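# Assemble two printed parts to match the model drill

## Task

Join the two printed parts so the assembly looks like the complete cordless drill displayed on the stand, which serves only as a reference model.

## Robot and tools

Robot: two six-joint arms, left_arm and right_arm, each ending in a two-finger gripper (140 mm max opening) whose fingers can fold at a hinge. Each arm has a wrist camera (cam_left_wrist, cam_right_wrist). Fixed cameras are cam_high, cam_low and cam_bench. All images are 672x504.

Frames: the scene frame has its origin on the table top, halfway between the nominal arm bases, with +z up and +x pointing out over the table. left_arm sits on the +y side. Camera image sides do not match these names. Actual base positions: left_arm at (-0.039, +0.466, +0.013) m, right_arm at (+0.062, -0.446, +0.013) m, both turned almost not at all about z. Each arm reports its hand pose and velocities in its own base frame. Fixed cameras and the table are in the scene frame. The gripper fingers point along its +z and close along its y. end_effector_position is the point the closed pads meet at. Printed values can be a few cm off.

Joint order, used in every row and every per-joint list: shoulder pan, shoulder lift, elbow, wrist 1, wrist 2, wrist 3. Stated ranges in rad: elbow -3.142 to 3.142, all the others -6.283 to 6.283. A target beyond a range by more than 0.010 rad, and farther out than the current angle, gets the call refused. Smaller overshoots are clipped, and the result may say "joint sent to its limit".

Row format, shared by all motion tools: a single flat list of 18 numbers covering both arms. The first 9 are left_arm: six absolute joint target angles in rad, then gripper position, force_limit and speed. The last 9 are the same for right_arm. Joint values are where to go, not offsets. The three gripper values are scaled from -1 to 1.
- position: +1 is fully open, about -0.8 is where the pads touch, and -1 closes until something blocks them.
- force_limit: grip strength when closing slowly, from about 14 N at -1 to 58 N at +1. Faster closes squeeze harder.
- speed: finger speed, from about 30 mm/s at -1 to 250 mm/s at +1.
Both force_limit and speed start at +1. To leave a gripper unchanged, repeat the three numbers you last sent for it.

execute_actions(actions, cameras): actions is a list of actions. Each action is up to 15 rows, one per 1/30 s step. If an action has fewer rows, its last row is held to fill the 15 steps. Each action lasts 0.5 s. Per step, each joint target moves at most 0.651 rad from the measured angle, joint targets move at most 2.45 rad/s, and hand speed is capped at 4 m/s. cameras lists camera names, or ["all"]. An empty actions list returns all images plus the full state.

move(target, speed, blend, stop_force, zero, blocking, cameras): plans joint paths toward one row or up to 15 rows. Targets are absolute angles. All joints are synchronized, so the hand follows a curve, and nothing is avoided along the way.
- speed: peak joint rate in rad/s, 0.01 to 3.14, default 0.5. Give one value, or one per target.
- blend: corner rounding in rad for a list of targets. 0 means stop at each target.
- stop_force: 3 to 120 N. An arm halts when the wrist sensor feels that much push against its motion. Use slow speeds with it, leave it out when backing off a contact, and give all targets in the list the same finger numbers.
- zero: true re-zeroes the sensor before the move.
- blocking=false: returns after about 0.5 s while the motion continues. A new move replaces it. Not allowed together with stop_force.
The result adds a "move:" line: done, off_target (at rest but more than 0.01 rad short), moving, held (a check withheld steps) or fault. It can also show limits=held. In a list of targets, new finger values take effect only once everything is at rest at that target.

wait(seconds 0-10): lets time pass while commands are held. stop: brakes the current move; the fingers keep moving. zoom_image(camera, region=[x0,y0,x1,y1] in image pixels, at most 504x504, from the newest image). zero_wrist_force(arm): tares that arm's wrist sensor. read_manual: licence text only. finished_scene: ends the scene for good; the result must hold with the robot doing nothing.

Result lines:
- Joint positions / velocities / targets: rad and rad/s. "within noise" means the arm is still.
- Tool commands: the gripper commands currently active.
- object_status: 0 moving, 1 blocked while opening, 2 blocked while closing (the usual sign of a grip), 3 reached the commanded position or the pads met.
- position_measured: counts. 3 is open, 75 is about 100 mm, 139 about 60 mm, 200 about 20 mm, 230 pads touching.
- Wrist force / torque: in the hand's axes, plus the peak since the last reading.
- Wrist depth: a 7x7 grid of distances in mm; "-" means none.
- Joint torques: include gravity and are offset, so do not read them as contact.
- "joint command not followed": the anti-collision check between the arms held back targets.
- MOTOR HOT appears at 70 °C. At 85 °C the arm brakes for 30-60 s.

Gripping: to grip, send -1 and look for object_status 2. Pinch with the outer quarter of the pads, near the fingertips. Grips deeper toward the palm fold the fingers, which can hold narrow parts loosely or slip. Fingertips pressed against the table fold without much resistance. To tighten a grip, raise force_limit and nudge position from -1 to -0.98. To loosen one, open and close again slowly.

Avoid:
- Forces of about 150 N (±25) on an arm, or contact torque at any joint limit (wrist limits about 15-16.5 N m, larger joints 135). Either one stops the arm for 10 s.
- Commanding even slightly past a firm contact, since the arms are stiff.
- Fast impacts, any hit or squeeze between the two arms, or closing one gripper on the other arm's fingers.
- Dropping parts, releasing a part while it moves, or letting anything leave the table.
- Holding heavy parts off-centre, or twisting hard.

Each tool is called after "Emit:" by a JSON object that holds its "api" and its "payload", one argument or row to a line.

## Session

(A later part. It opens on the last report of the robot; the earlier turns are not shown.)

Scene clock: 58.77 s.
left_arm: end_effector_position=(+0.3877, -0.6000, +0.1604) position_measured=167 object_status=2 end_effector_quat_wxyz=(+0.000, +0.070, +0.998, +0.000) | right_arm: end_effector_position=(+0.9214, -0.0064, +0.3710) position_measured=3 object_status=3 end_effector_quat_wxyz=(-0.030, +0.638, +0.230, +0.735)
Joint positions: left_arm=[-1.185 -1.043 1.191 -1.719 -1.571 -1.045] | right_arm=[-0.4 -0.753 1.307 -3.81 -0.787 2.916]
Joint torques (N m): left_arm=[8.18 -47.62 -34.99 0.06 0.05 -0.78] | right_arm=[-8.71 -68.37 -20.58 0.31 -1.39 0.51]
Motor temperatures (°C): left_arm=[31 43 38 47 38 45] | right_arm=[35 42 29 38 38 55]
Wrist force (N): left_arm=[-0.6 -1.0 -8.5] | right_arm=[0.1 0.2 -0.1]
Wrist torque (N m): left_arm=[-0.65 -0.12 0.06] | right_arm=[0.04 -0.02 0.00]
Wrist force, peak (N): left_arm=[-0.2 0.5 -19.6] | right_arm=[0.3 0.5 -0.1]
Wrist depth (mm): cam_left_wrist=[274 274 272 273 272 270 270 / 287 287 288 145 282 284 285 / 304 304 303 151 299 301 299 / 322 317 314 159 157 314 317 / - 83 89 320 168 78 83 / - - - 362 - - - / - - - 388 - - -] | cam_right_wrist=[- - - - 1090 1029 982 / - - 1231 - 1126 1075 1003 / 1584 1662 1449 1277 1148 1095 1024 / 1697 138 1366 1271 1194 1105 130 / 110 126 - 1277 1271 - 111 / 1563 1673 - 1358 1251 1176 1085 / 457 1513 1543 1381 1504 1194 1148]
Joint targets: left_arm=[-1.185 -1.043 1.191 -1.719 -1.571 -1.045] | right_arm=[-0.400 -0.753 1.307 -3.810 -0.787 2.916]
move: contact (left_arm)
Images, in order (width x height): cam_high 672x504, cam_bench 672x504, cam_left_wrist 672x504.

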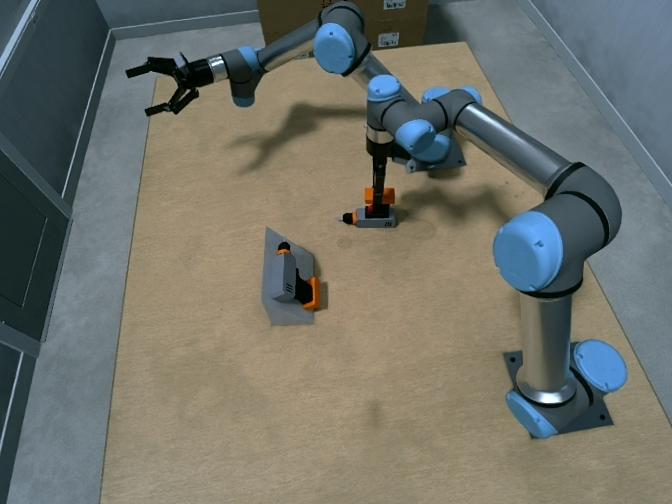

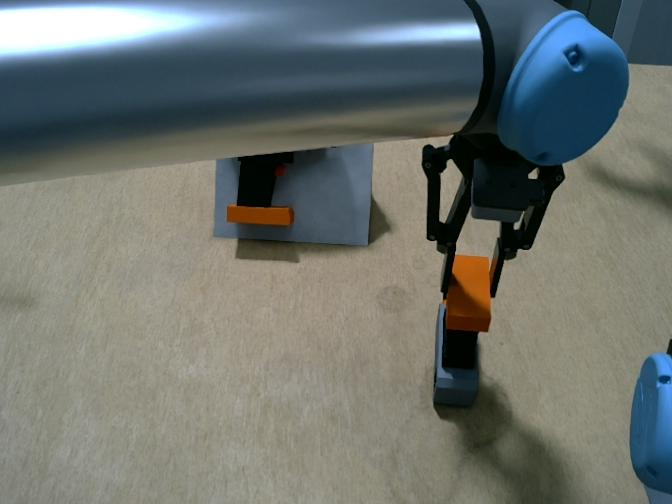

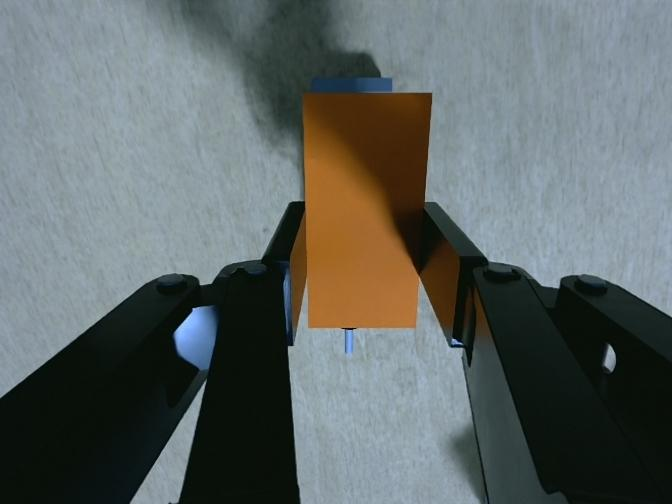

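Emit:
{"api": "move", "payload": {
  "target": [-1.1848, -1.0383, 1.2114, -1.7439, -1.5708, -1.0448, -1, 0, -1, -0.4, -0.753, 1.307, -3.81, -0.787, 2.916, 1, 1, 1],
  "speed": 0.02,
  "stop_force": 35,
  "zero": false,
  "cameras": ["cam_left_wrist", "cam_bench", "cam_high"]
}}

Emit:
{"api": "zoom_image", "payload": {
  "camera": "cam_bench",
  "region": [420, 260, 510, 410]
}}

Emit:
{"api": "zoom_image", "payload": {
  "camera": "cam_high",
  "region": [350, 175, 410, 235]
}}

Scene clock: 60.43 s.
left_arm: end_effector_position=(+0.3878, -0.6002, +0.1595) position_measured=167 object_status=2 end_effector_quat_wxyz=(+0.000, +0.070, +0.998, +0.000) | right_arm: end_effector_position=(+0.9214, -0.0064, +0.3710) position_measured=3 object_status=3 end_effector_quat_wxyz=(-0.030, +0.638, +0.230, +0.735)
Joint positions: left_arm=[-1.185 -1.042 1.193 -1.723 -1.571 -1.045] | right_arm=[-0.4 -0.753 1.307 -3.81 -0.787 2.916]
Joint torques (N m): left_arm=[6.31 -41.87 -27.47 1.84 0.37 -0.57] | right_arm=[-8.79 -67.71 -20.27 0.37 -1.39 0.44]
Motor temperatures (°C): left_arm=[31 43 38 47 38 45] | right_arm=[35 42 29 38 38 55]
Wrist force (N): left_arm=[2.1 -3.6 -25.4] | right_arm=[0.2 0.1 -0.1]
Wrist torque (N m): left_arm=[-0.40 -0.09 0.07] | right_arm=[0.03 -0.04 0.00]
Wrist force, peak (N): left_arm=[3.9 -2.1 -39.7] | right_arm=[0.6 0.0 0.0]
Wrist depth (mm): cam_left_wrist=[273 274 273 272 270 270 270 / 287 287 285 145 283 283 284 / 306 304 301 151 297 299 300 / 322 318 313 161 156 313 315 / - 83 89 340 168 78 83 / - - - 363 - - - / - - - 390 - - -] | cam_right_wrist=[- 1431 - - 1090 1047 986 / 1381 1504 1257 1231 1137 1061 1007 / 1595 1467 1389 1137 1165 1085 998 / - 142 1327 - 1182 1110 130 / 110 142 1406 1327 1218 1142 111 / 1595 1673 1467 1342 1238 1176 1105 / 470 1616 1553 1431 1277 1188 1131]
Joint targets: left_arm=[-1.185 -1.042 1.193 -1.723 -1.571 -1.045] | right_arm=[-0.400 -0.753 1.307 -3.810 -0.787 2.916]
move: contact (left_arm); left_arm: the wrist 1 is farthest, 0.021 rad from its target
Images, in order (width x height): cam_high 672x504, cam_bench 672x504, cam_left_wrist 672x504.

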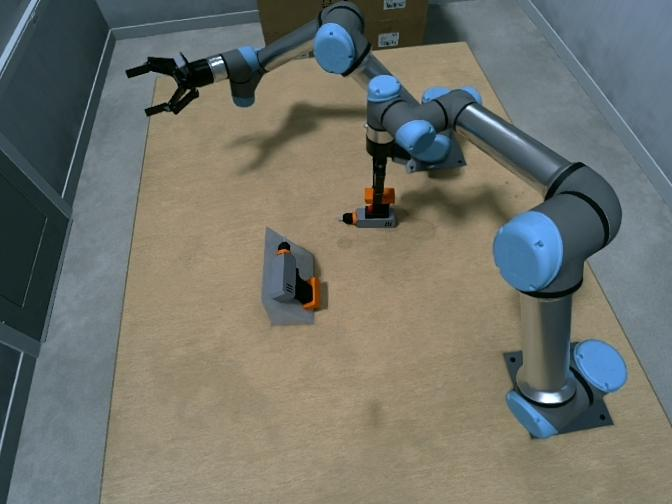

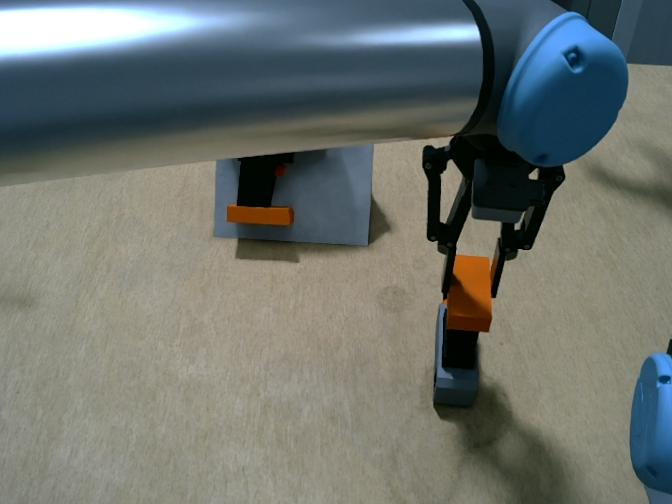

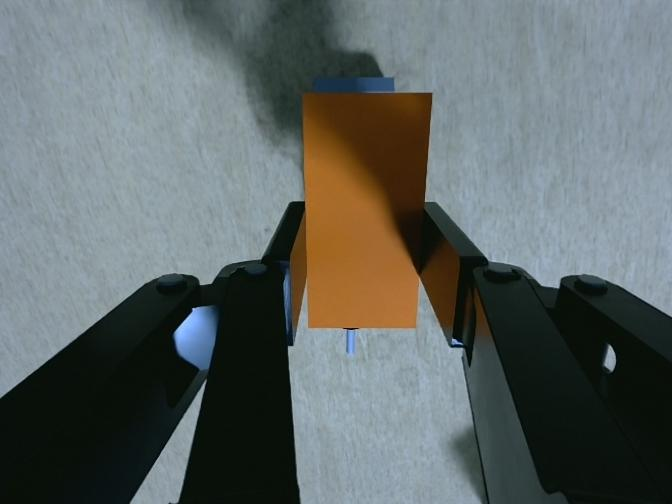

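Scaled by 3.360 from the camera's 672x504 image, which has a finer 960x720 frame.

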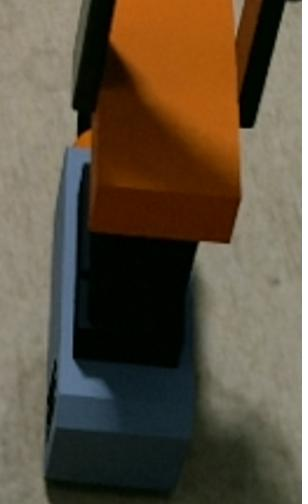

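Scaled by 8.400 from the camera's 672x504 image, which has a finer 960x720 frame.

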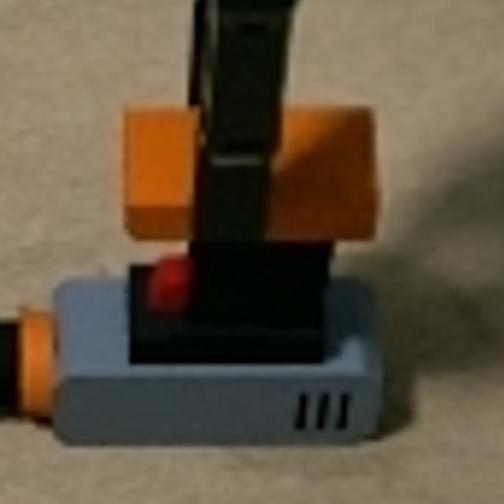

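Emit:
{"api": "move", "payload": {
  "target": [
    [-1.1848, -1.0427, 1.1912, -1.7193, -1.5708, -1.0448, -1, 0, -1, -0.4, -0.753, 1.307, -3.81, -0.787, 2.916, 1, 1, 1],
    [-1.1848, -1.0427, 1.1912, -1.7193, -1.5708, -1.0448, 0.15, 0, -1, -0.4, -0.753, 1.307, -3.81, -0.787, 2.916, 1, 1, 1],
    [-1.1848, -1.0486, 0.9458, -1.468, -1.5708, -1.0448, 0.15, 0, -1, -0.4, -0.753, 1.307, -3.81, -0.787, 2.916, 1, 1, 1]
  ],
  "speed": 0.2,
  "cameras": ["cam_left_wrist", "cam_bench", "cam_high"]
}}

Emit:
{"api": "zoom_image", "payload": {
  "camera": "cam_bench",
  "region": [420, 240, 510, 410]
}}

Emit:
{"api": "zoom_image", "payload": {
  "camera": "cam_high",
  "region": [340, 170, 410, 240]
}}

Scene clock: 64.77 s.
left_arm: end_effector_position=(+0.3877, -0.6000, +0.2601) position_measured=110 object_status=3 end_effector_quat_wxyz=(+0.000, +0.070, +0.998, +0.000) | right_arm: end_effector_position=(+0.9214, -0.0064, +0.3710) position_measured=3 object_status=3 end_effector_quat_wxyz=(-0.030, +0.638, +0.230, +0.735)
Joint positions: left_arm=[-1.185 -1.049 0.946 -1.468 -1.571 -1.045] | right_arm=[-0.4 -0.753 1.307 -3.81 -0.787 2.916]
Joint torques (N m): left_arm=[4.92 -49.07 -14.98 -4.75 0.02 -0.72] | right_arm=[-9.7 -67.52 -20.32 0.22 -1.5 0.85]
Motor temperatures (°C): left_arm=[31 42 38 47 38 44] | right_arm=[35 42 29 38 38 55]
Wrist force (N): left_arm=[-0.5 -1.2 0.5] | right_arm=[0.4 0.4 -0.1]
Wrist torque (N m): left_arm=[-0.32 -0.11 0.06] | right_arm=[0.08 -0.07 0.00]
Wrist force, peak (N): left_arm=[1.9 -3.8 -25.6] | right_arm=[0.3 0.5 0.1]
Wrist depth (mm): cam_left_wrist=[364 358 359 360 359 357 360 / 381 378 379 243 376 378 377 / 401 403 401 253 394 398 397 / 426 419 147 421 423 126 420 / - - 449 451 449 116 - / - - 480 476 480 - - / - - 511 513 518 - -] | cam_right_wrist=[- - - - 1121 1024 982 / 1440 - - 1218 1126 1065 1007 / 1662 1685 - 1327 1148 1070 1020 / - 142 1306 1284 1206 1121 131 / 110 123 - 1298 1238 1284 112 / 1595 1786 - 1373 1238 1165 1090 / 456 1476 1595 1389 1264 1176 1121]
Joint targets: left_arm=[-1.185 -1.049 0.946 -1.468 -1.571 -1.045] | right_arm=[-0.400 -0.753 1.307 -3.810 -0.787 2.916]
move: done
Images, in order (width x height): cam_high 672x504, cam_bench 672x504, cam_left_wrist 672x504.

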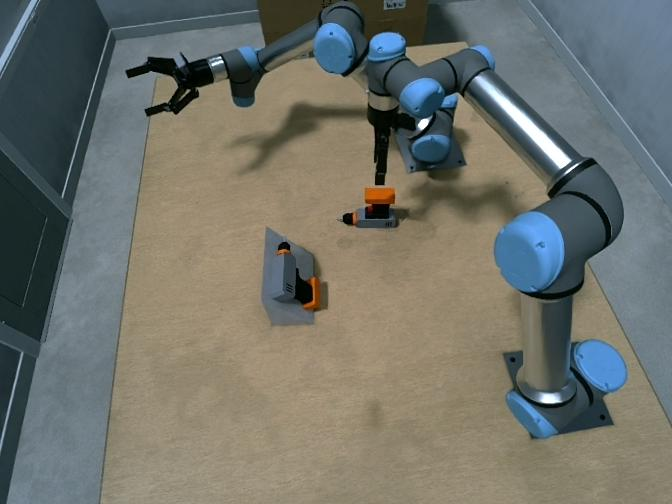

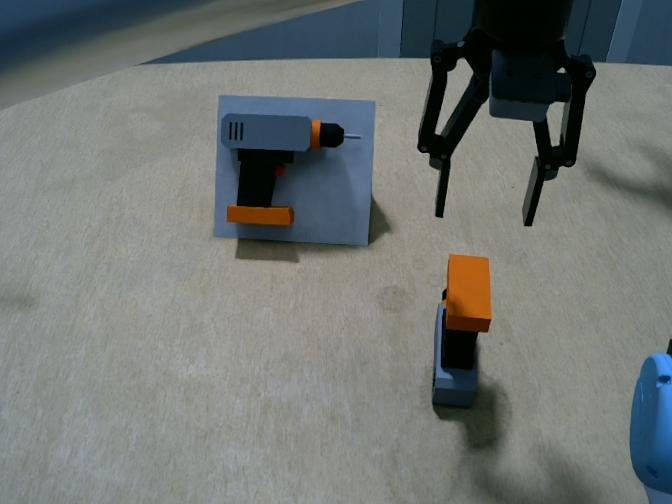

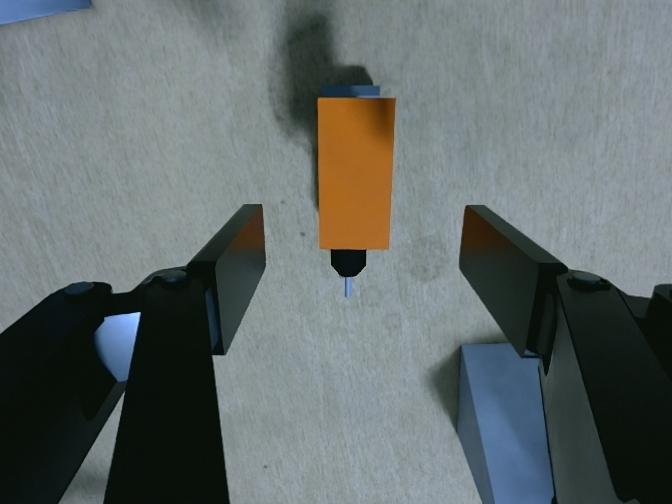

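Scaled by 2.965 from the camera's 672x504 image, which has a finer 960x720 frame.

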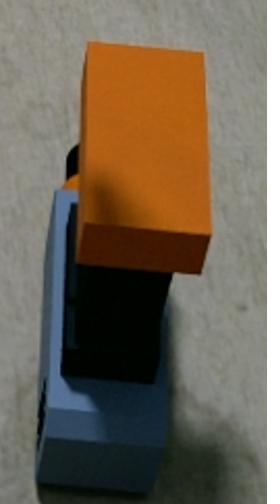

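Scaled by 7.200 from the camera's 672x504 image, which has a finer 960x720 frame.

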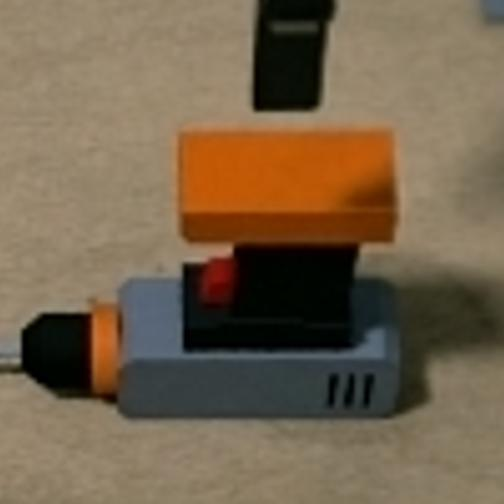

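Emit:
{"api": "finished_scene", "payload": {

}}

The scene is finished: the task was done.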